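## Task

Place the blue wire on the table so that it lies alone, at least a hand's width from any other wire. No part of it may hang over the table edge.

## Robot and tools

Robot: two arms, left_arm and right_arm, each a six-joint arm with a two-finger parallel gripper and a wrist camera. Bases: left_arm about (-0.005, +0.293, +0.021) m and right_arm about (+0.004, -0.338, +0.022) m in the scene frame, both nearly level. A bar, a plate and a low rail under and behind the bases are fixtures, up to about 3 cm above the table; nothing warns before an arm touches them.

Frames. Scene frame: origin at table-top height, midway between the bases, a little behind the table's near edge; +x points out over the table, +y toward left_arm, +z up. Arm names do not match image sides. Each arm's reported end_effector_position (metres) and end_effector_quat_wxyz are in that arm's own base frame. Fixed cameras and the table use the scene frame. Offsets in commands run along the axes of that arm's current Hand target. The gripper's fingers point along its +z and open and close along its y; end_effector_position is the point between the pads, about 1 cm short of the fingertips.

The 14-number row, used by every moving command: one flat list covering both arms, numbers in [-1, 1]. Order: dx, dy, dz, rx, ry, rz, opening for left_arm, then the same seven for right_arm. The six pose numbers are an offset from that arm's Hand target as it stood when the action or move began, not an absolute pose; 1.0 equals 0.6 m or 180 degrees, and rx, ry, rz form one rotation vector. Sending the same offset again moves the arm further. Six zeros ask the arm to hold or return to its Hand target. Opening is absolute: +1 fully open (0.093 m), -1 closed. Always send each gripper the opening you want it to keep; 0 is a real command (half open), not 'no change'.

execute_actions(actions, cameras): actions is a list of actions; each action is a list of up to 15 rows, one per 1/30 s control step, and a short action repeats its last row to fill 15 steps. Every row in an action counts from the start pose of that action. Images come back only when actions is empty or cameras names them (["all"], a list of names, [] for none). An empty actions list returns the full state and all images.

move(target, speed, blend, opening_speed, grip_force, blocking, cameras): target is one 14-number row or a list of up to 15 rows, each counted from the same starting Hand targets. speed is the top path speed in m/s (0.002 to 2.9, default 0.25; rotation up to twice that in rad/s), one value or one per target. blend (m) rounds corners between listed targets; 0 stops at each. opening_speed ramps openings, per second on the -1..+1 scale, at least 0.2. grip_force is newtons per finger pad, 10 to 50, per arm or shared; below 50 the fingers close slowly. blocking=false returns early while the move continues. Paths are straight, end together, last at most 10 s, and do not avoid obstacles or the other arm. Go around an arm's own base rather than close past it. The result adds a 'move:' line: done, off_target, moving, held or fault, plus limits such as paced or held.

wait(seconds 0 to 10): let the scene run holding the last commands. stop: brake a running move. zoom_image(camera, region [x0, y0, x1, y1] in pixels, at most 504 by 504): closer view of the newest image of cam_head_left, cam_head_right, cam_high, cam_low, cam_left_wrist or cam_right_wrist (all 672x504). read_manual: licence texts only. finished_scene(scene): ends the current scene, given its number; call nothing after it in that reply.

Reading results: Hand target is the last commanded pose after clipping; the gripper often rests short of it, and a later command, even all zeros, asks for it again. Orientation is clipped to 40 degrees from the measured one per step. Friction and weight can leave the gripper low, short or tilted, especially far out; check position and tilt after moves and correct. grip_measured: +1 open, -1 closed; pads meet near -0.94; each millimetre of object width adds about 0.0208. To hold, keep sending the closing value; to release, send well above the width reading. Joint positions end with the finger opening in metres. Joint torques include arm weight and wrap at ±28 N m on joints 1 to 3. A MOTOR HOT line appears at 75 °C; at 90 °C the arm folds and stops working. Avoid holding loads stretched out or pushing at unreachable poses.

Avoid: dropping or flinging wires, releasing moving items, fast collisions with the table or fixtures, hard presses, the two grippers or arms touching each other (the clearance check does not guard grippers), pulling on camera cables, and anything going off the table. A stalled arm keeps pushing until commanded back past its gripper. A touch hits harder at higher speed or with a target further past contact. Loose items may be nudged occasionally, so confirm the final layout with cameras before finishing.

Each tool is called as name(argument=value, ...), one argument or row to a line, values as JSON.

## Session

execute_actions(
  actions=[],
)

Scene clock: 0.00 s.
left_arm: end_effector_position=(+0.3709, -0.3608, +0.2279) grip_measured=-0.929 end_effector_quat_wxyz=(+0.436, +0.522, +0.567, -0.466) | right_arm: end_effector_position=(+0.3754, +0.0000, +0.4000) grip_measured=+1.000 end_effector_quat_wxyz=(+0.704, +0.000, +0.710, +0.000)
Joint positions: left_arm=[-0.486 1.914 1.37 0.163 1.045 0.258 0.001] | right_arm=[0 1.047 1.047 -0.009 0 0 0.093]
Joint velocities: within noise
Joint torques (N m): no reading
Motor temperatures (°C): left_arm=[22 23 25 19 19 21 21] | right_arm=[19 26 24 22 18 21 19]
Heat: left arm: 25 °C; right arm: 26 °C.
Hand target: left_arm +0.3724, -0.3598, +0.2365; +0.444, +0.523, +0.562, -0.463 | right_arm +0.3733, +0.0001, +0.4084; +0.712, +0.000, +0.702, +0.000
Tool commands: left_gripper/opening=-0.935496 right_gripper/opening=+1.0
camera_calibration:
cam_left_wrist: T_world_to_cam=[[-0.994057, -0.0311836, 0.104299, 0.332021], [-0.102516, 0.590485, -0.800511, 0.473672], [-0.0366244, -0.806446, -0.590173, -0.0580987], [0, 0, 0, 1]] pos_world=[0.376479, -0.316196, 0.310261]
cam_right_wrist: T_world_to_cam=[[0.028648, -0.999535, 0.0104026, -0.0122418], [-0.472777, -0.0227182, -0.880889, 0.563785], [0.880717, 0.0203176, -0.473208, -0.0514758], [0, 0, 0, 1]] pos_world=[0.31223, 0.00161791, 0.472401]

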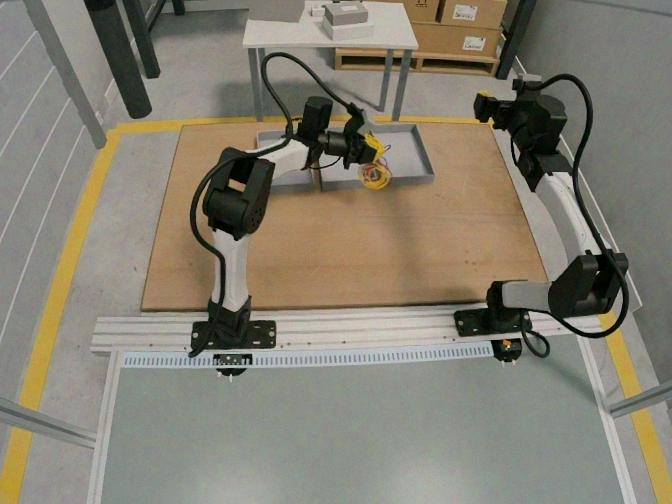

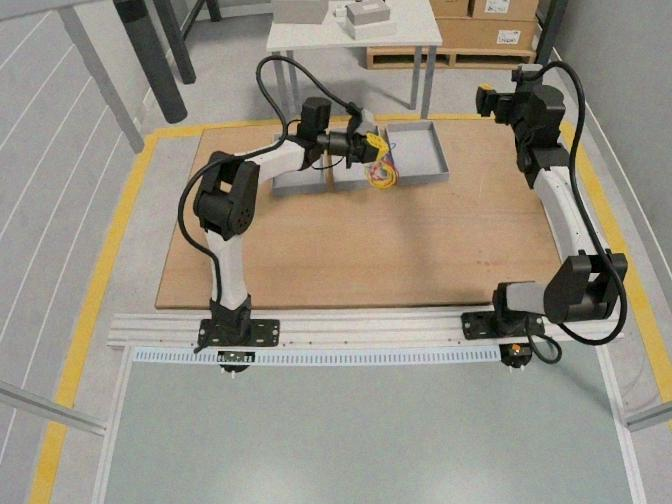

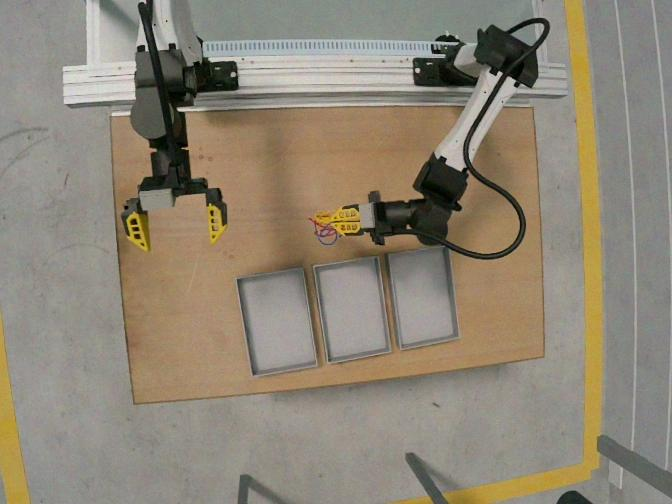

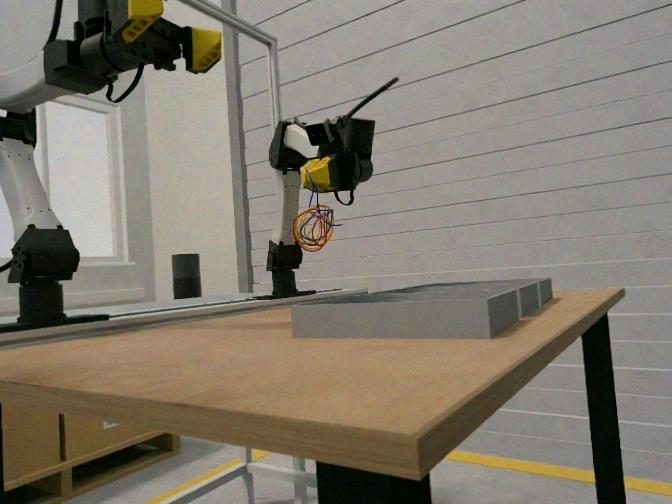

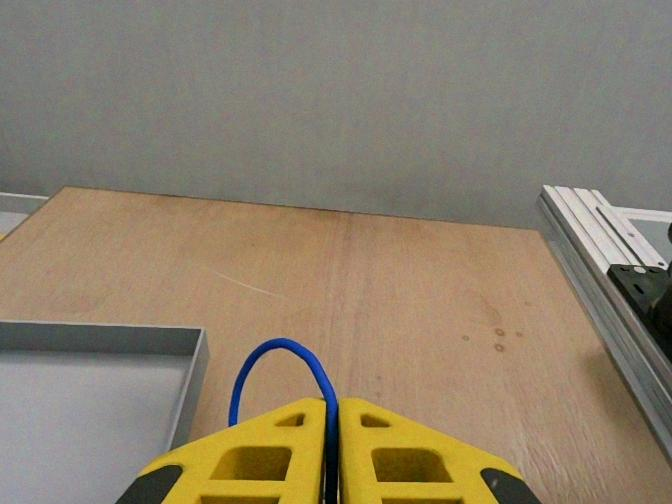

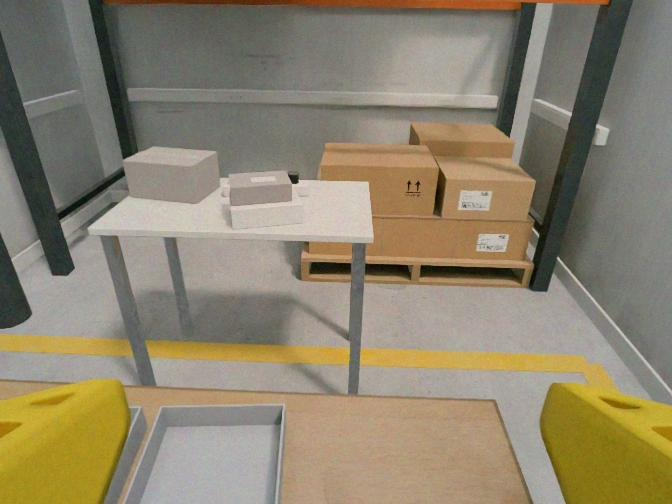

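zoom_image(
  camera="cam_high",
  region=[290, 180, 390, 260],
)

zoom_image(
  camera="cam_low",
  region=[270, 140, 380, 260],
)

zoom_image(
  camera="cam_head_right",
  region=[340, 110, 430, 200],
)

Scaled by 5.040 from the camera's 672x504 image, which has a finer 960x720 frame.

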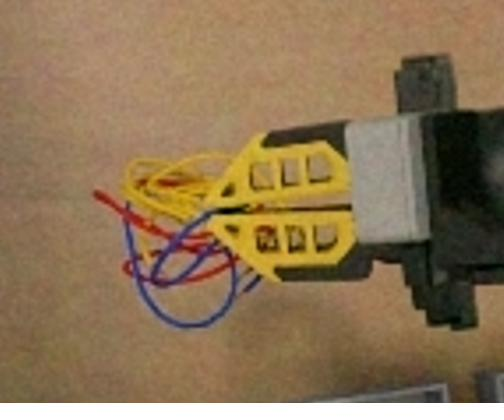

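Scaled by 4.200 from the camera's 672x504 image, which has a finer 960x720 frame.

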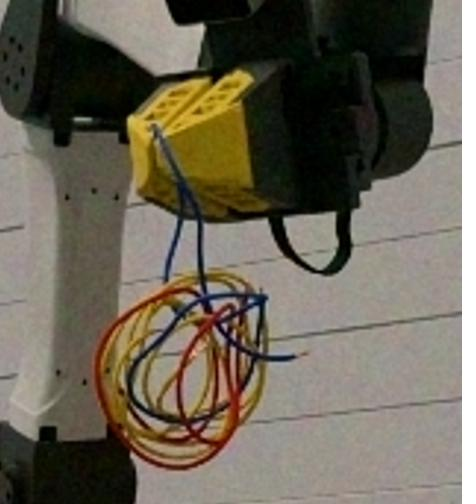

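Scaled by 5.600 from the camera's 672x504 image, which has a finer 960x720 frame.

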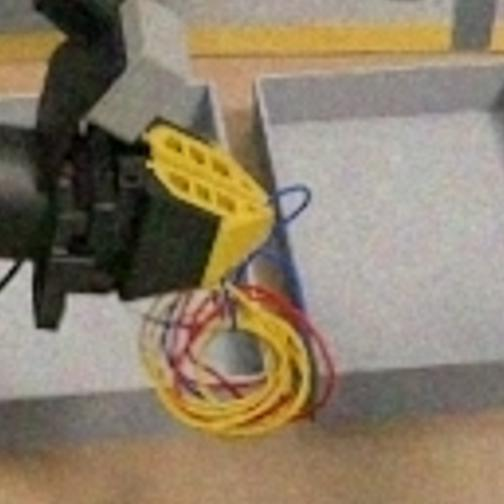

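move(
  target=[-0.098,-0.007,-0.019,0,0,0,-0.9355,0.44,0.11,-0.015,-0.5,0,0,0.3],
  cameras=["all"],
)

zoom_image(
  camera="cam_low",
  region=[200, 80, 380, 240],
)

zoom_image(
  camera="cam_head_right",
  region=[330, 90, 470, 200],
)

Scene clock: 41.63 s.
left_arm: end_effector_position=(+0.3723, -0.3615, +0.2673) grip_measured=-0.929 end_effector_quat_wxyz=(+0.420, +0.517, +0.579, -0.470) | right_arm: end_effector_position=(+0.3710, +0.0629, +0.1481) grip_measured=+0.302 end_effector_quat_wxyz=(+0.570, -0.414, +0.576, +0.416)
Joint positions: left_arm=[-0.486 1.892 1.526 -0.057 1.045 0.257 0.001] | right_arm=[-0.296 1.891 0.758 0.881 -1.549 -0.246 0.06]
Joint torques (N m): left_arm=[0.05 -11.73 9.92 1.67 0.29 0.19] | right_arm=[0.84 -8.12 4.53 1.69 -0.28 -0.34]
Motor temperatures (°C): left_arm=[22 31 32 24 19 21 21] | right_arm=[19 27 31 31 18 21 19]
Heat: left arm: 32 °C; right arm: 31 °C.
Hand target: left_arm +0.3715, -0.3590, +0.2967; +0.444, +0.523, +0.562, -0.463 | right_arm +0.3680, +0.0662, +0.1442; +0.503, -0.504, +0.496, +0.497
Off the commanded pose: left_arm 0.029 m, 4 deg | right_arm 0.006 m, 18 deg.
joint sent to its limit (right arm) — joint 5 (wrist yaw), lower limit. The joint targets are off in orientation, not in position.
move: off_target (left_arm, right_arm)
camera_calibration:
cam_left_wrist: T_world_to_cam=[[-0.989364, -0.0336701, 0.141512, 0.316639], [-0.132798, 0.606092, -0.784231, 0.518357], [-0.0593641, -0.794682, -0.604117, -0.0188627], [0, 0, 0, 1]] pos_world=[0.380988, -0.318501, 0.350308]
cam_right_wrist: T_world_to_cam=[[0.958695, -0.284408, 0.00390127, -0.335605], [-0.130364, -0.451546, -0.882673, 0.241516], [0.252801, 0.845706, -0.469972, 0.0125691], [0, 0, 0, 1]] pos_world=[0.350051, 0.00297683, 0.220396]

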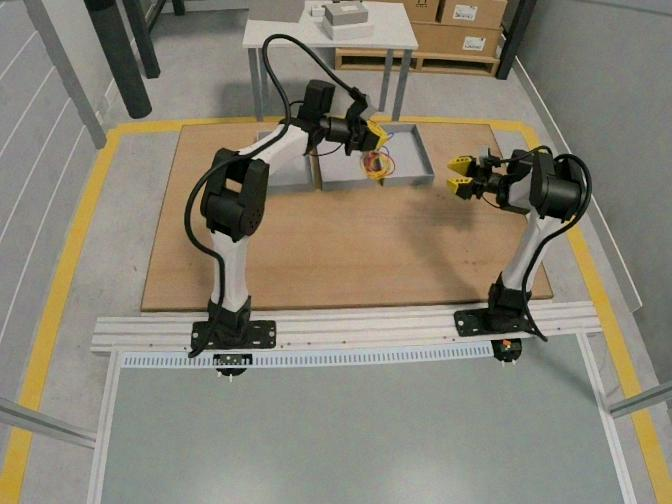

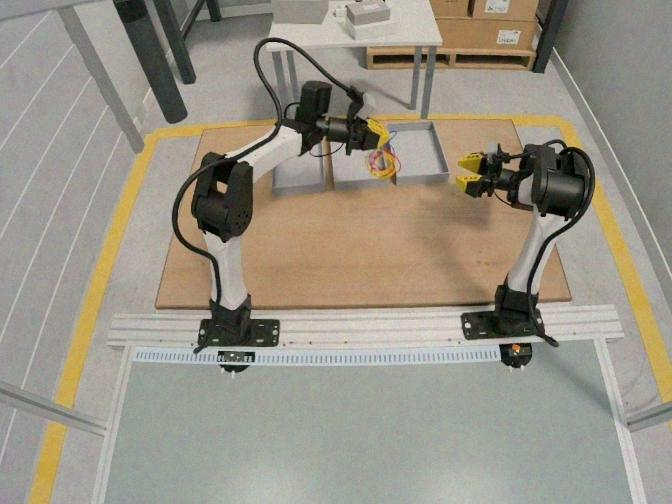

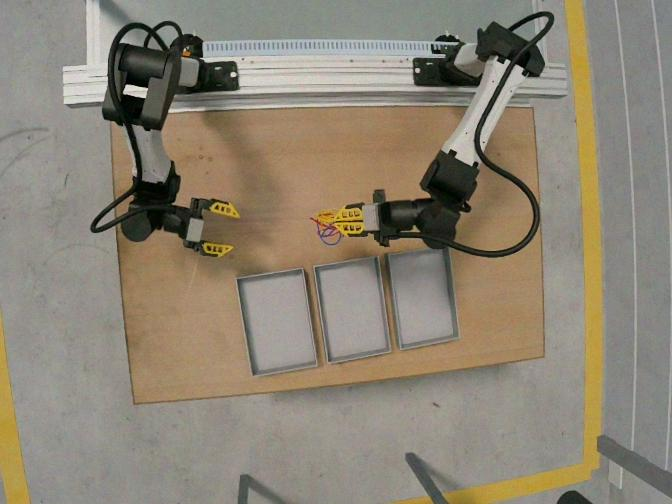

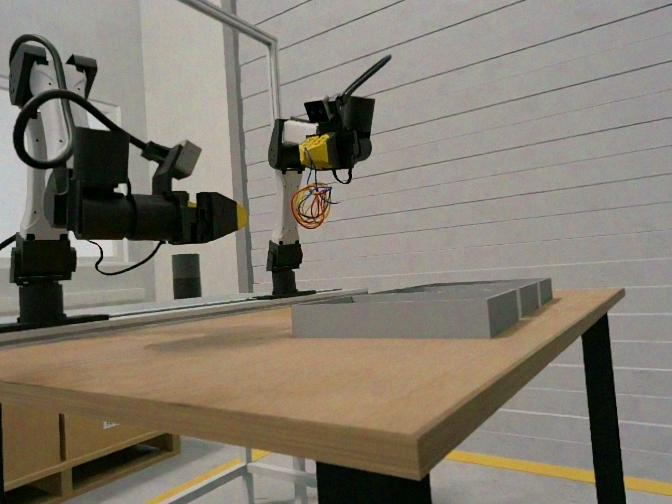

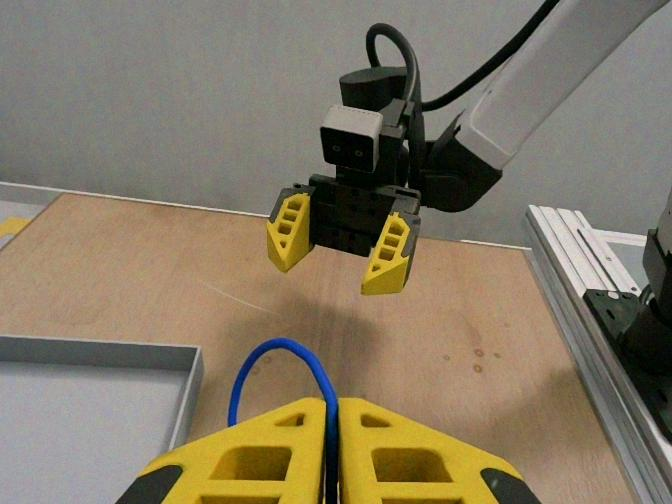

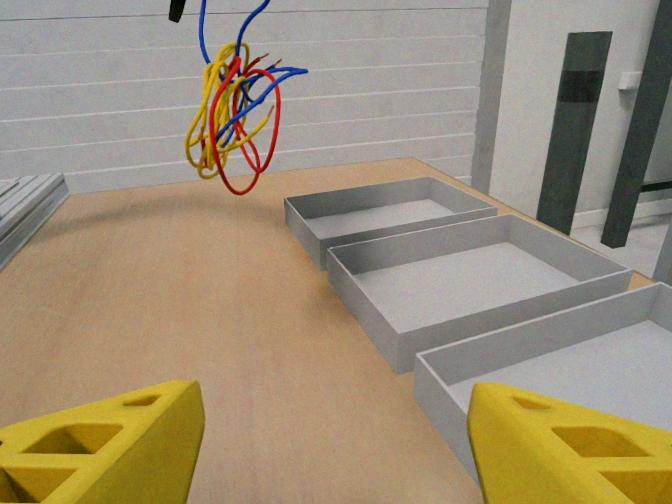

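Scaled by 2.800 from the camera's 672x504 image, which has a finer 960x720 frame.

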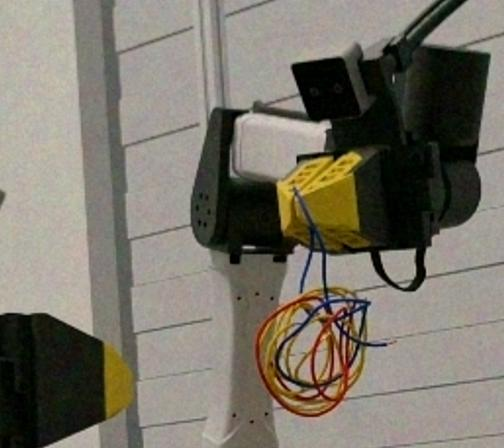

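Scaled by 3.600 from the camera's 672x504 image, which has a finer 960x720 frame.

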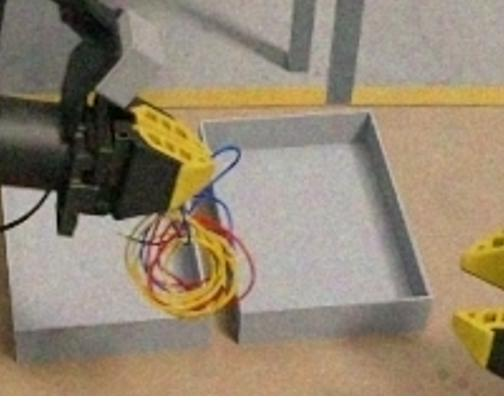

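zoom_image(
  camera="cam_right_wrist",
  region=[150, 0, 330, 210],
)

Scaled by 2.400 from the camera's 672x504 image, which has a finer 960x720 frame.

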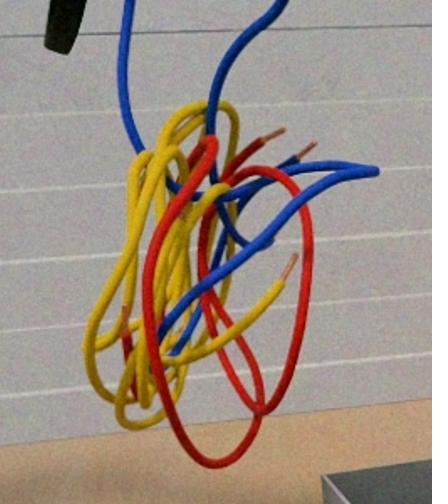

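move(
  target=[0,0,0,0,0,0,-0.9355,0.03,0.018,0.157,0,0,0,0.6],
  cameras=["cam_right_wrist","cam_low","cam_high","cam_head_right"],
)

zoom_image(
  camera="cam_low",
  region=[250, 130, 370, 250],
)

zoom_image(
  camera="cam_head_right",
  region=[340, 100, 480, 200],
)

Scene clock: 85.97 s.
left_arm: end_effector_position=(+0.3722, -0.3615, +0.2673) grip_measured=-0.929 end_effector_quat_wxyz=(+0.419, +0.517, +0.580, -0.470) | right_arm: end_effector_position=(+0.3529, +0.1598, +0.1245) grip_measured=+0.599 end_effector_quat_wxyz=(+0.501, -0.481, +0.521, +0.496)
Joint positions: left_arm=[-0.486 1.892 1.526 -0.057 1.045 0.257 0.001] | right_arm=[-0.024 1.999 0.803 0.891 -1.551 -0.27 0.074]
Joint torques (N m): left_arm=[0.06 -11.73 9.94 1.65 0.29 0.19] | right_arm=[0.53 -8.55 6.89 1.83 -0.3 -0.31]
Motor temperatures (°C): left_arm=[22 41 37 26 19 21 21] | right_arm=[19 32 28 29 18 21 19]
Heat: left arm: 41 °C; right arm: 32 °C.
Hand target: left_arm +0.3715, -0.3590, +0.2967; +0.444, +0.523, +0.562, -0.463 | right_arm +0.3575, +0.1602, +0.1261; +0.504, -0.504, +0.496, +0.496
Off the commanded pose: left_arm 0.030 m, 4 deg | right_arm 0.005 m, 4 deg.
joint sent to its limit (right arm) — joint 5 (wrist yaw), lower limit. The joint targets still meet the commanded pose.
move: off_target (left_arm, right_arm)
camera_calibration:
cam_right_wrist: T_world_to_cam=[[0.999579, -0.0151554, -0.0247435, -0.344589], [-0.0289627, -0.469444, -0.882487, 0.229113], [0.00175876, 0.882832, -0.469685, 0.00668272], [0, 0, 0, 1]] pos_world=[0.351068, 0.0964338, 0.196802]
Images, in order (width x height): cam_head_right 672x504, cam_high 672x504, cam_low 672x504, cam_right_wrist 672x504.

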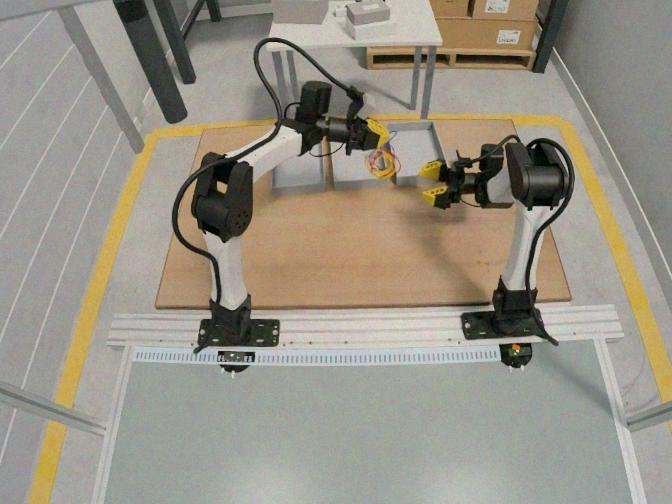

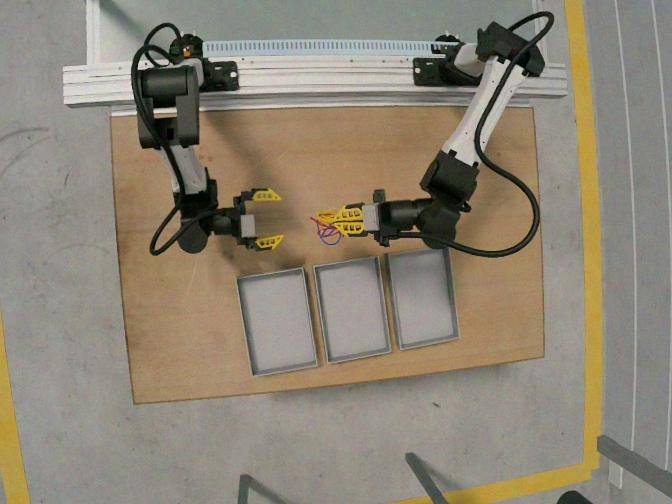

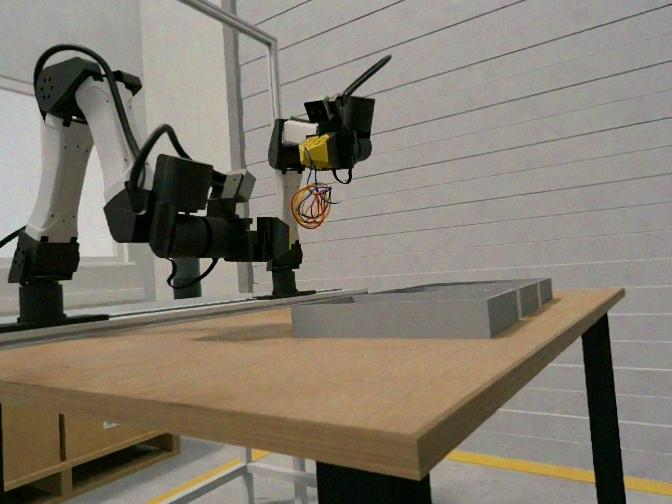

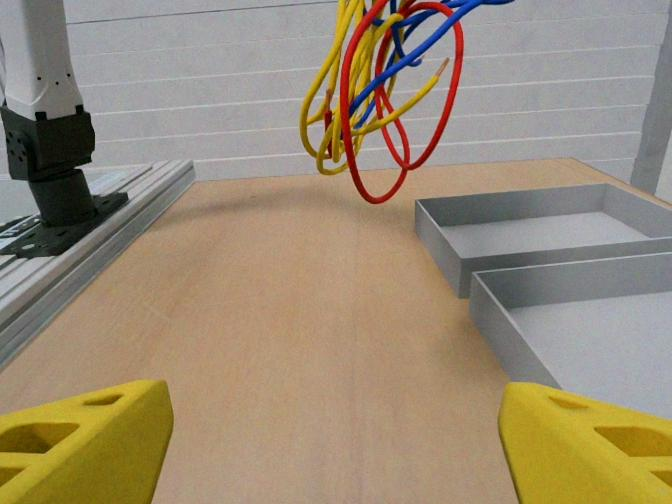

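Scaled by 4.200 from the camera's 672x504 image, which has a finer 960x720 frame.

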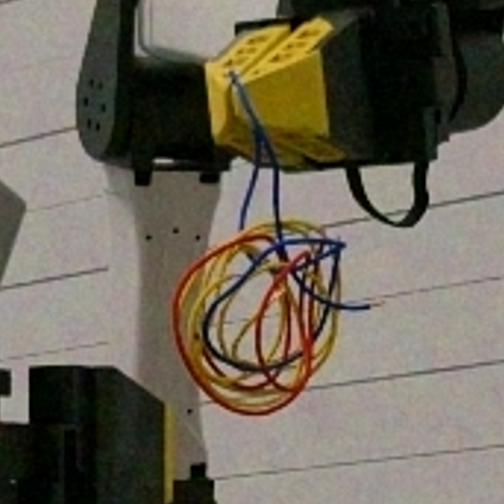

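Scaled by 3.600 from the camera's 672x504 image, which has a finer 960x720 frame.

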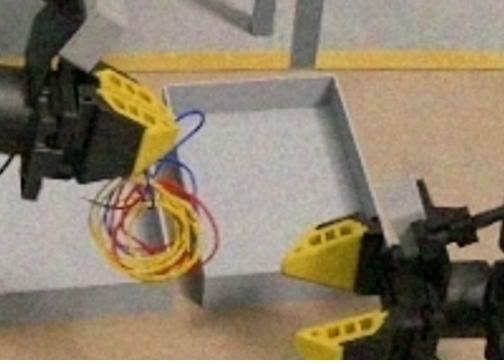

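move(
  target=[0,0,0,0,0,0,-0.9355,-0.034,-0.021,0.167,0,0,0,0.6],
  cameras=["cam_right_wrist","cam_low","cam_left_wrist","cam_head_right"],
  speed=0.15,
)

zoom_image(
  camera="cam_low",
  region=[250, 130, 370, 250],
)

zoom_image(
  camera="cam_head_right",
  region=[340, 100, 480, 200],
)

Scene clock: 101.87 s.
left_arm: end_effector_position=(+0.3722, -0.3615, +0.2673) grip_measured=-0.929 end_effector_quat_wxyz=(+0.419, +0.517, +0.580, -0.470) | right_arm: end_effector_position=(+0.3626, +0.2577, +0.1447) grip_measured=+0.599 end_effector_quat_wxyz=(+0.492, -0.500, +0.503, +0.504)
Joint positions: left_arm=[-0.486 1.892 1.526 -0.057 1.045 0.257 0.001] | right_arm=[0.24 2.063 0.92 1.11 -1.34 -0.015 0.074]
Joint torques (N m): left_arm=[0.05 -11.74 9.92 1.66 0.29 0.19] | right_arm=[0.72 -9.2 7.5 1.92 0.13 -0.13]
Heat: left arm: 43 °C; right arm: 33 °C.
Hand target: left_arm +0.3715, -0.3590, +0.2967; +0.444, +0.523, +0.562, -0.463 | right_arm +0.3697, +0.2604, +0.1467; +0.503, -0.504, +0.496, +0.497
Off the commanded pose: left_arm 0.030 m, 4 deg | right_arm 0.008 m, 2 deg.
move: off_target (left_arm)
camera_calibration:
cam_left_wrist: T_world_to_cam=[[-0.989311, -0.0337302, 0.141865, 0.31649], [-0.1331, 0.606273, -0.784039, 0.518384], [-0.059563, -0.794541, -0.604282, -0.0187451], [0, 0, 0, 1]] pos_world=[0.380988, -0.318501, 0.350207]
cam_right_wrist: T_world_to_cam=[[0.999252, 0.0383183, -0.00527347, -0.368757], [0.013415, -0.471204, -0.881922, 0.278167], [-0.0362786, 0.881192, -0.471365, -0.0557451], [0, 0, 0, 1]] pos_world=[0.362728, 0.194326, 0.217101]
Images, in order (width x height): cam_head_right 672x504, cam_low 672x504, cam_left_wrist 672x504, cam_right_wrist 672x504.

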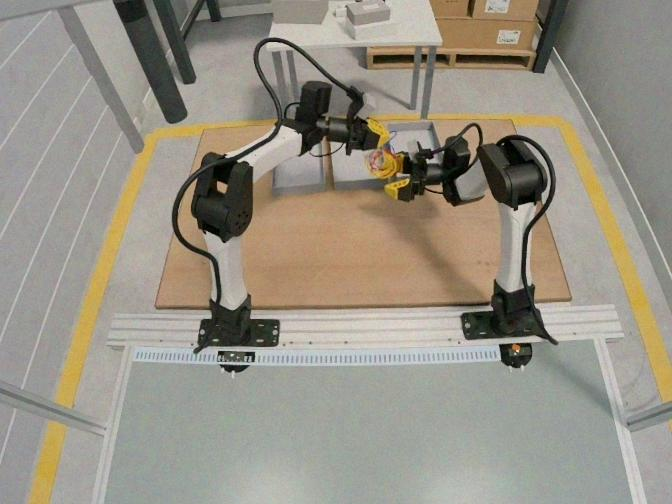

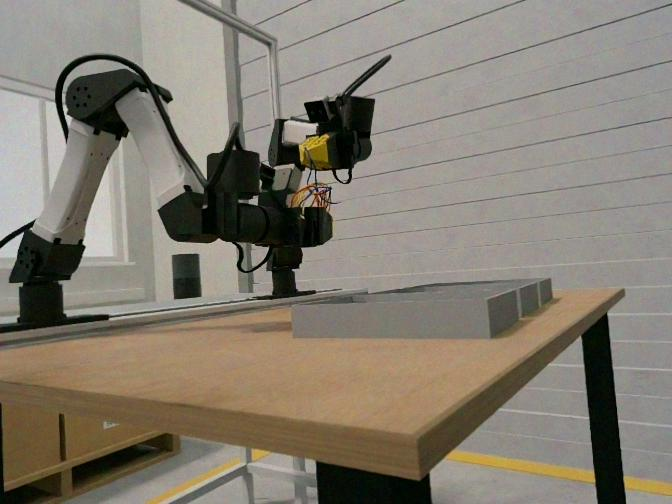

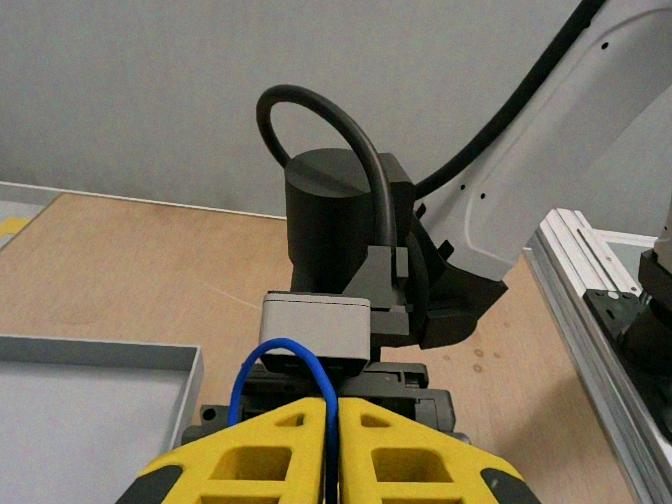

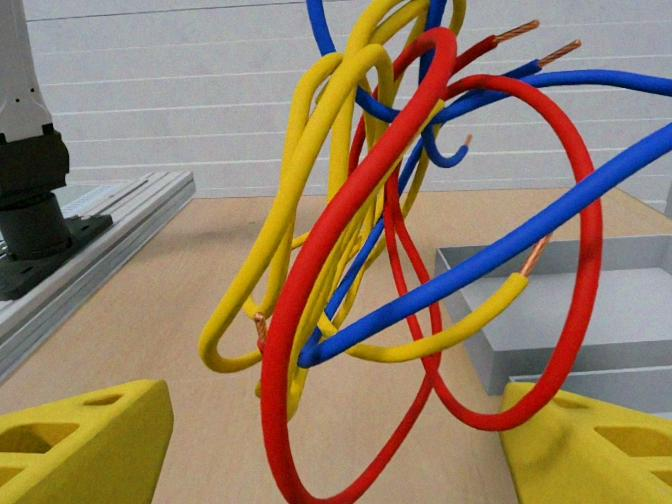

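Scaled by 4.200 from the camera's 672x504 image, which has a finer 960x720 frame.

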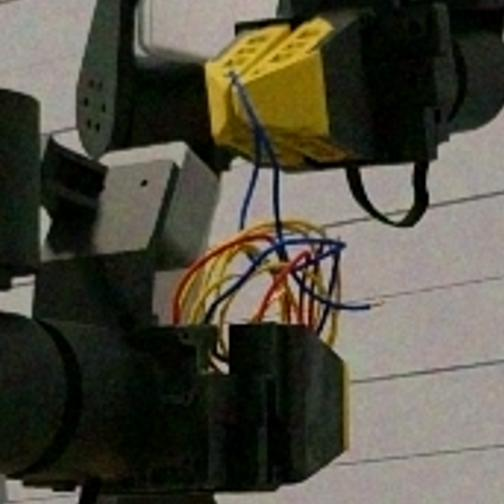

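Scaled by 3.600 from the camera's 672x504 image, which has a finer 960x720 frame.

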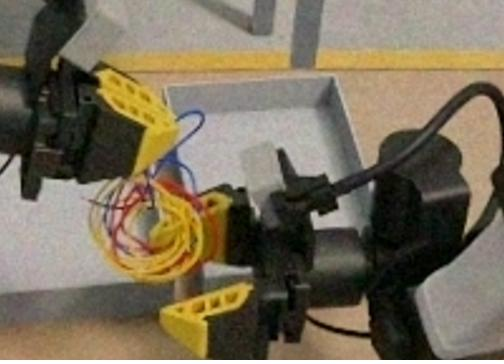

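move(
  target=[
    [0,0,0,0,0,0,-0.9355,0.012,0,-0.004,0,0,0,0.6],
    [0,0,0,0,0,0,-0.9355,0.012,0,-0.004,0,0,0,-1],
  ],
  cameras=["cam_right_wrist","cam_low","cam_left_wrist","cam_head_right"],
  opening_speed=1,
)

zoom_image(
  camera="cam_low",
  region=[250, 130, 370, 250],
)

zoom_image(
  camera="cam_head_right",
  region=[340, 100, 480, 200],
)

Scene clock: 119.67 s.
left_arm: end_effector_position=(+0.3722, -0.3615, +0.2672) grip_measured=-0.929 end_effector_quat_wxyz=(+0.419, +0.517, +0.580, -0.470) | right_arm: end_effector_position=(+0.3634, +0.2578, +0.1390) grip_measured=-0.982 end_effector_quat_wxyz=(+0.493, -0.501, +0.502, +0.504)
Joint positions: left_arm=[-0.486 1.892 1.526 -0.057 1.045 0.257 0.001] | right_arm=[0.24 2.085 0.92 1.138 -1.34 -0.014 0]
Joint torques (N m): left_arm=[0.03 -11.73 9.94 1.66 0.3 0.19] | right_arm=[0.13 -9.33 6.84 1.93 -0.04 -0.1]
Heat: left arm: 44 °C; right arm: 35 °C.
Hand target: left_arm +0.3715, -0.3590, +0.2967; +0.444, +0.523, +0.562, -0.463 | right_arm +0.3699, +0.2580, +0.1395; +0.503, -0.504, +0.496, +0.497
Off the commanded pose: left_arm 0.030 m, 4 deg | right_arm 0.007 m, 2 deg.
move: off_target (left_arm)
camera_calibration:
cam_left_wrist: T_world_to_cam=[[-0.98926, -0.0337755, 0.142214, 0.316334], [-0.133391, 0.606439, -0.783861, 0.518485], [-0.0597686, -0.794412, -0.604431, -0.0185736], [0, 0, 0, 1]] pos_world=[0.380988, -0.318501, 0.350207]
cam_right_wrist: T_world_to_cam=[[0.999278, 0.037964, -0.00116382, -0.369993], [0.0168331, -0.470129, -0.882437, 0.271749], [-0.034048, 0.881781, -0.470429, -0.0596747], [0, 0, 0, 1]] pos_world=[0.36312, 0.194424, 0.211298]
Images, in order (width x height): cam_head_right 672x504, cam_low 672x504, cam_left_wrist 672x504, cam_right_wrist 672x504.

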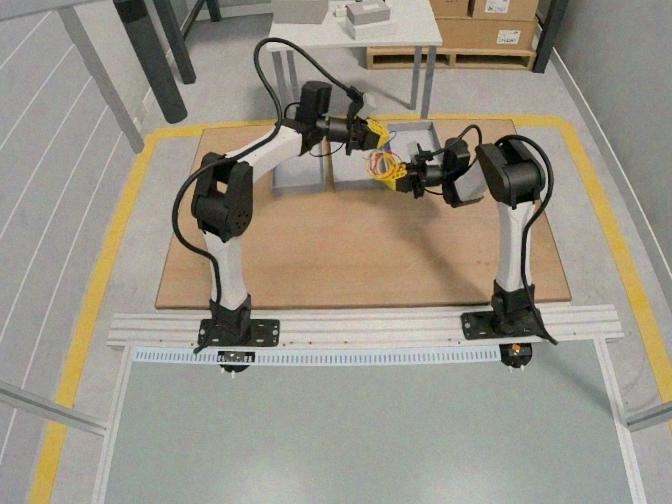

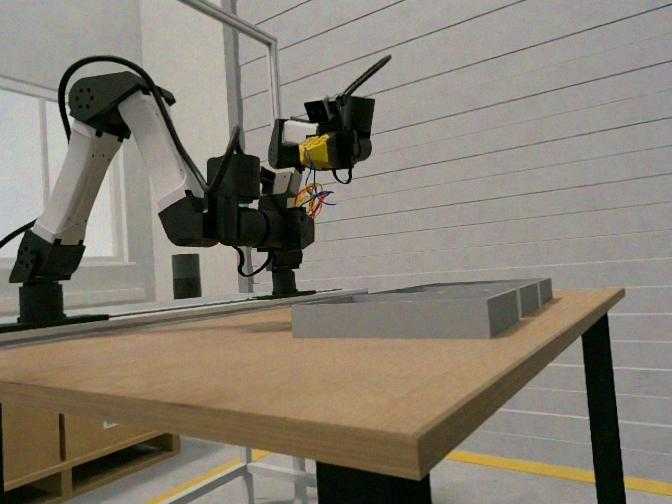

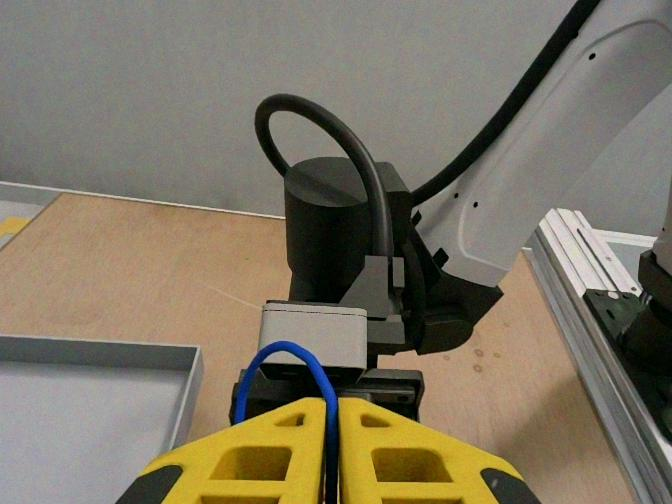

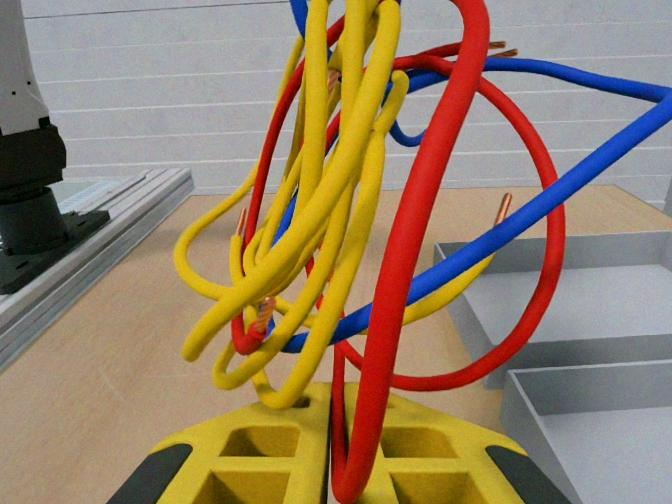

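Scaled by 4.200 from the camera's 672x504 image, which has a finer 960x720 frame.

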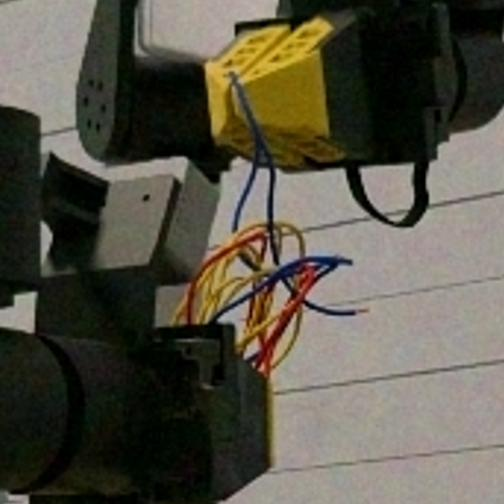

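Scaled by 3.600 from the camera's 672x504 image, which has a finer 960x720 frame.

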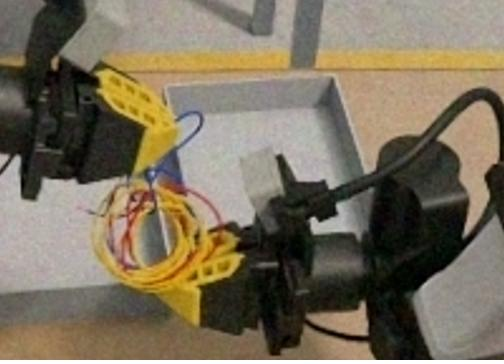

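move(
  target=[
    [0,0,0,0,0,0,-0.9355,0,0,0,0,0,0,0.6],
    [0,0,0,0,0,0,-0.9355,-0.015,0,0,0,0,0,0.6],
    [0,0,0,0,0,0,-0.9355,-0.015,0,0,0,0,0,-1],
  ],
  cameras=["cam_right_wrist","cam_low","cam_head_right"],
  opening_speed=1.2,
)

zoom_image(
  camera="cam_low",
  region=[250, 130, 370, 250],
)

zoom_image(
  camera="cam_right_wrist",
  region=[150, 250, 550, 504],
)

Scene clock: 131.70 s.
left_arm: end_effector_position=(+0.3722, -0.3615, +0.2672) grip_measured=-0.929 end_effector_quat_wxyz=(+0.419, +0.517, +0.580, -0.470) | right_arm: end_effector_position=(+0.3634, +0.2578, +0.1386) grip_measured=-0.982 end_effector_quat_wxyz=(+0.491, -0.499, +0.505, +0.506)
Joint positions: left_arm=[-0.486 1.892 1.526 -0.057 1.045 0.257 0.001] | right_arm=[0.24 2.085 0.92 1.134 -1.34 -0.008 0]
Joint torques (N m): left_arm=[0.03 -11.71 9.92 1.66 0.3 0.19] | right_arm=[0.21 -12.01 6.99 1.73 0.02 -0.07]
Motor temperatures (°C): left_arm=[22 45 39 28 19 21 21] | right_arm=[19 37 30 31 18 21 19]
Heat: left arm: 45 °C; right arm: 37 °C.
Hand target: left_arm +0.3715, -0.3590, +0.2967; +0.444, +0.523, +0.562, -0.463 | right_arm +0.3697, +0.2580, +0.1485; +0.504, -0.504, +0.496, +0.496
Off the commanded pose: left_arm 0.030 m, 4 deg | right_arm 0.012 m, 2 deg.
move: off_target (left_arm, right_arm); target 3's new opening was sent with right_arm's hand 0.012 m and 2 deg from that target
camera_calibration:
cam_right_wrist: T_world_to_cam=[[0.999223, 0.0378463, -0.0110336, -0.368589], [0.00809769, -0.470964, -0.882115, 0.274707], [-0.0385813, 0.88134, -0.470905, -0.0580911], [0, 0, 0, 1]] pos_world=[0.363837, 0.194525, 0.210901]
Images, in order (width x height): cam_head_right 672x504, cam_low 672x504, cam_right_wrist 672x504.

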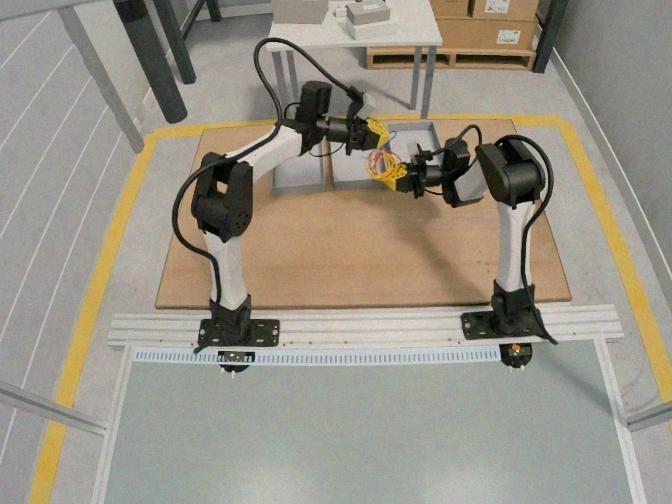

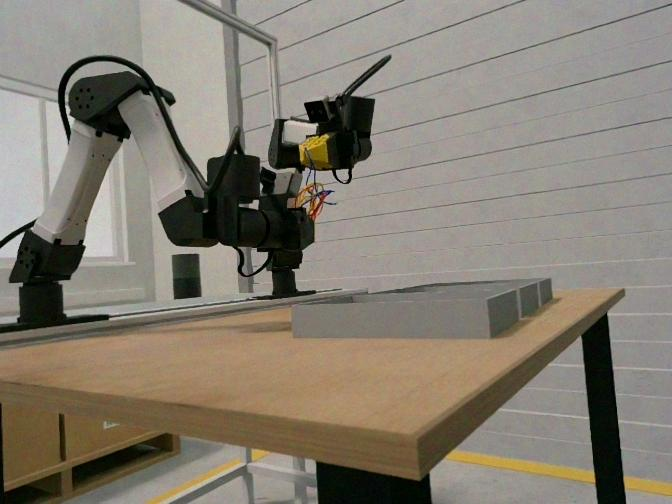

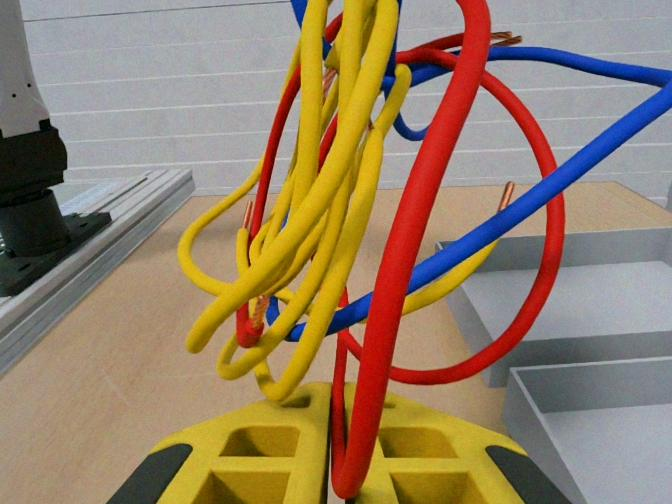

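Scaled by 4.200 from the camera's 672x504 image, which has a finer 960x720 frame.

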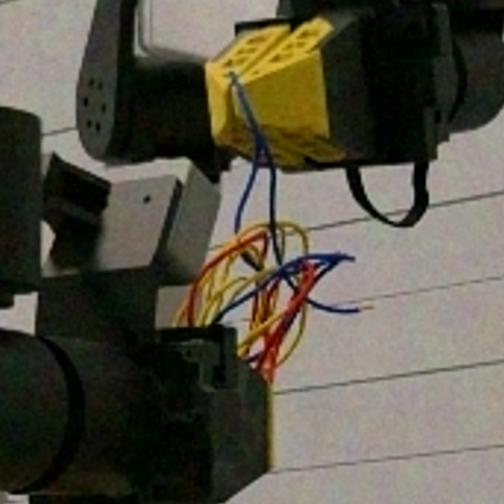

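Scaled by 1.260 from the camera's 672x504 image, which has a finer 960x720 frame.

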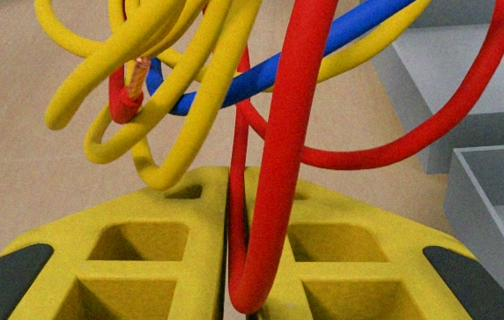

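move(
  target=[
    [0,0,0,0,0,0,-0.9355,0,0,0,0,0,0,0.6],
    [0,0,0,0,0,0,-0.9355,-0.021,0,0,0,0,0,0.6],
  ],
  cameras=["cam_right_wrist"],
)

Scene clock: 138.53 s.
left_arm: end_effector_position=(+0.3722, -0.3615, +0.2672) grip_measured=-0.929 end_effector_quat_wxyz=(+0.419, +0.517, +0.580, -0.470) | right_arm: end_effector_position=(+0.3628, +0.2577, +0.1394) grip_measured=+0.599 end_effector_quat_wxyz=(+0.481, -0.492, +0.514, +0.512)
Joint positions: left_arm=[-0.486 1.892 1.526 -0.057 1.045 0.257 0.001] | right_arm=[0.24 2.071 0.92 1.092 -1.34 -0.003 0.074]
Joint torques (N m): left_arm=[0.03 -11.73 9.95 1.66 0.3 0.19] | right_arm=[0.12 -14.69 7.68 1.66 0 -0.17]
Heat: left arm: 45 °C; right arm: 38 °C.
Hand target: left_arm +0.3715, -0.3590, +0.2967; +0.444, +0.523, +0.562, -0.463 | right_arm +0.3695, +0.2580, +0.1611; +0.504, -0.504, +0.496, +0.496
Off the commanded pose: left_arm 0.030 m, 4 deg | right_arm 0.023 m, 4 deg.
move: off_target (left_arm, right_arm)
camera_calibration:
cam_right_wrist: T_world_to_cam=[[0.99834, 0.0375962, -0.0436386, -0.363057], [-0.0204506, -0.476898, -0.878721, 0.286786], [-0.0538477, 0.878154, -0.475337, -0.0505836], [0, 0, 0, 1]] pos_world=[0.365596, 0.194837, 0.212118]
Images, in order (width x height): cam_right_wrist 672x504.

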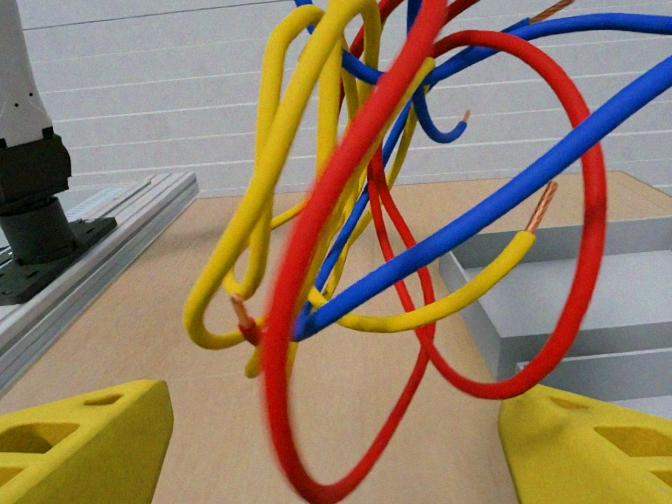

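move(
  target=[
    [0,0,0,0,0,0,-0.9355,0.019,0,-0.07,0,0,0,0.6],
    [0,0,0,0,0,0,-0.9355,0.019,0,0.005,0,0,0,0.6],
  ],
  cameras=["cam_right_wrist"],
)

Scene clock: 148.00 s.
left_arm: end_effector_position=(+0.3722, -0.3615, +0.2672) grip_measured=-0.929 end_effector_quat_wxyz=(+0.419, +0.517, +0.580, -0.470) | right_arm: end_effector_position=(+0.3608, +0.2609, +0.1421) grip_measured=+0.599 end_effector_quat_wxyz=(+0.487, -0.499, +0.505, +0.509)
Joint positions: left_arm=[-0.486 1.892 1.526 -0.057 1.045 0.257 0.001] | right_arm=[0.249 2.071 0.92 1.116 -1.339 -0.005 0.074]
Joint velocities: left_arm=[0.002 0.012 -0.002 -0.037 -0.066 -0.198 0.001] | right_arm=[within noise]
Joint torques (N m): left_arm=[0.03 -11.74 9.94 1.66 0.3 0.18] | right_arm=[-0.21 -10.84 7.64 1.81 -0.01 -0.13]
Heat: left arm: 45 °C; right arm: 41 °C.
Hand target: left_arm +0.3715, -0.3590, +0.2967; +0.444, +0.523, +0.562, -0.463 | right_arm +0.3697, +0.2611, +0.1497; +0.504, -0.504, +0.496, +0.496
Off the commanded pose: left_arm 0.030 m, 4 deg | right_arm 0.012 m, 3 deg.
move: off_target (left_arm, right_arm)
camera_calibration:
cam_right_wrist: T_world_to_cam=[[0.998793, 0.0458101, -0.0177393, -0.367074], [0.00597799, -0.471764, -0.881705, 0.280196], [-0.0487598, 0.880534, -0.471468, -0.0552205], [0, 0, 0, 1]] pos_world=[0.362263, 0.197626, 0.214504]
Images, in order (width x height): cam_right_wrist 672x504.

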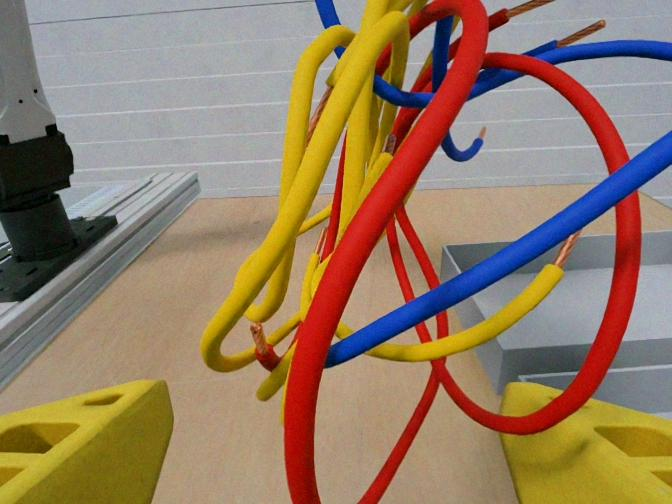

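move(
  target=[0,0,0,0,0,0,-0.9355,-0.004,0,0,0,0,0,-1],
  cameras=["cam_right_wrist"],
  opening_speed=1.2,
)

zoom_image(
  camera="cam_right_wrist",
  region=[150, 250, 550, 504],
)

Scene clock: 153.87 s.
left_arm: end_effector_position=(+0.3722, -0.3615, +0.2672) grip_measured=-0.929 end_effector_quat_wxyz=(+0.419, +0.517, +0.580, -0.470) | right_arm: end_effector_position=(+0.3610, +0.2609, +0.1421) grip_measured=-0.982 end_effector_quat_wxyz=(+0.487, -0.499, +0.505, +0.509)
Joint positions: left_arm=[-0.486 1.892 1.526 -0.057 1.045 0.257 0.001] | right_arm=[0.249 2.071 0.92 1.116 -1.337 -0.005 0]
Joint torques (N m): left_arm=[0.05 -11.74 9.94 1.66 0.3 0.19] | right_arm=[-0.24 -11.75 7.65 1.79 0.04 -0.11]
Motor temperatures (°C): left_arm=[22 46 40 28 19 21 21] | right_arm=[19 42 31 31 18 21 19]
Heat: left arm: 46 °C; right arm: 42 °C.
Hand target: left_arm +0.3715, -0.3590, +0.2967; +0.444, +0.523, +0.562, -0.463 | right_arm +0.3696, +0.2611, +0.1521; +0.504, -0.504, +0.496, +0.496
Off the commanded pose: left_arm 0.030 m, 4 deg | right_arm 0.013 m, 3 deg.
move: off_target (left_arm, right_arm)
camera_calibration:
cam_right_wrist: T_world_to_cam=[[0.998858, 0.044335, -0.0178014, -0.36699], [0.00523131, -0.471862, -0.881657, 0.280475], [-0.0474881, 0.880557, -0.471555, -0.0556579], [0, 0, 0, 1]] pos_world=[0.362461, 0.197626, 0.214504]
Images, in order (width x height): cam_right_wrist 672x504.

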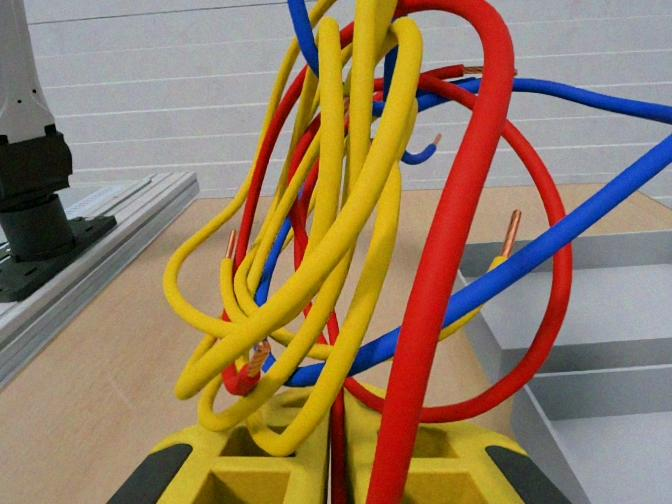

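Scaled by 1.260 from the camera's 672x504 image, which has a finer 960x720 frame.

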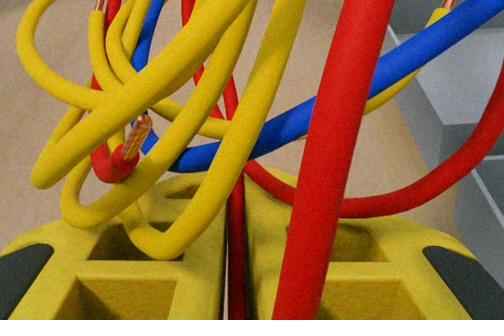

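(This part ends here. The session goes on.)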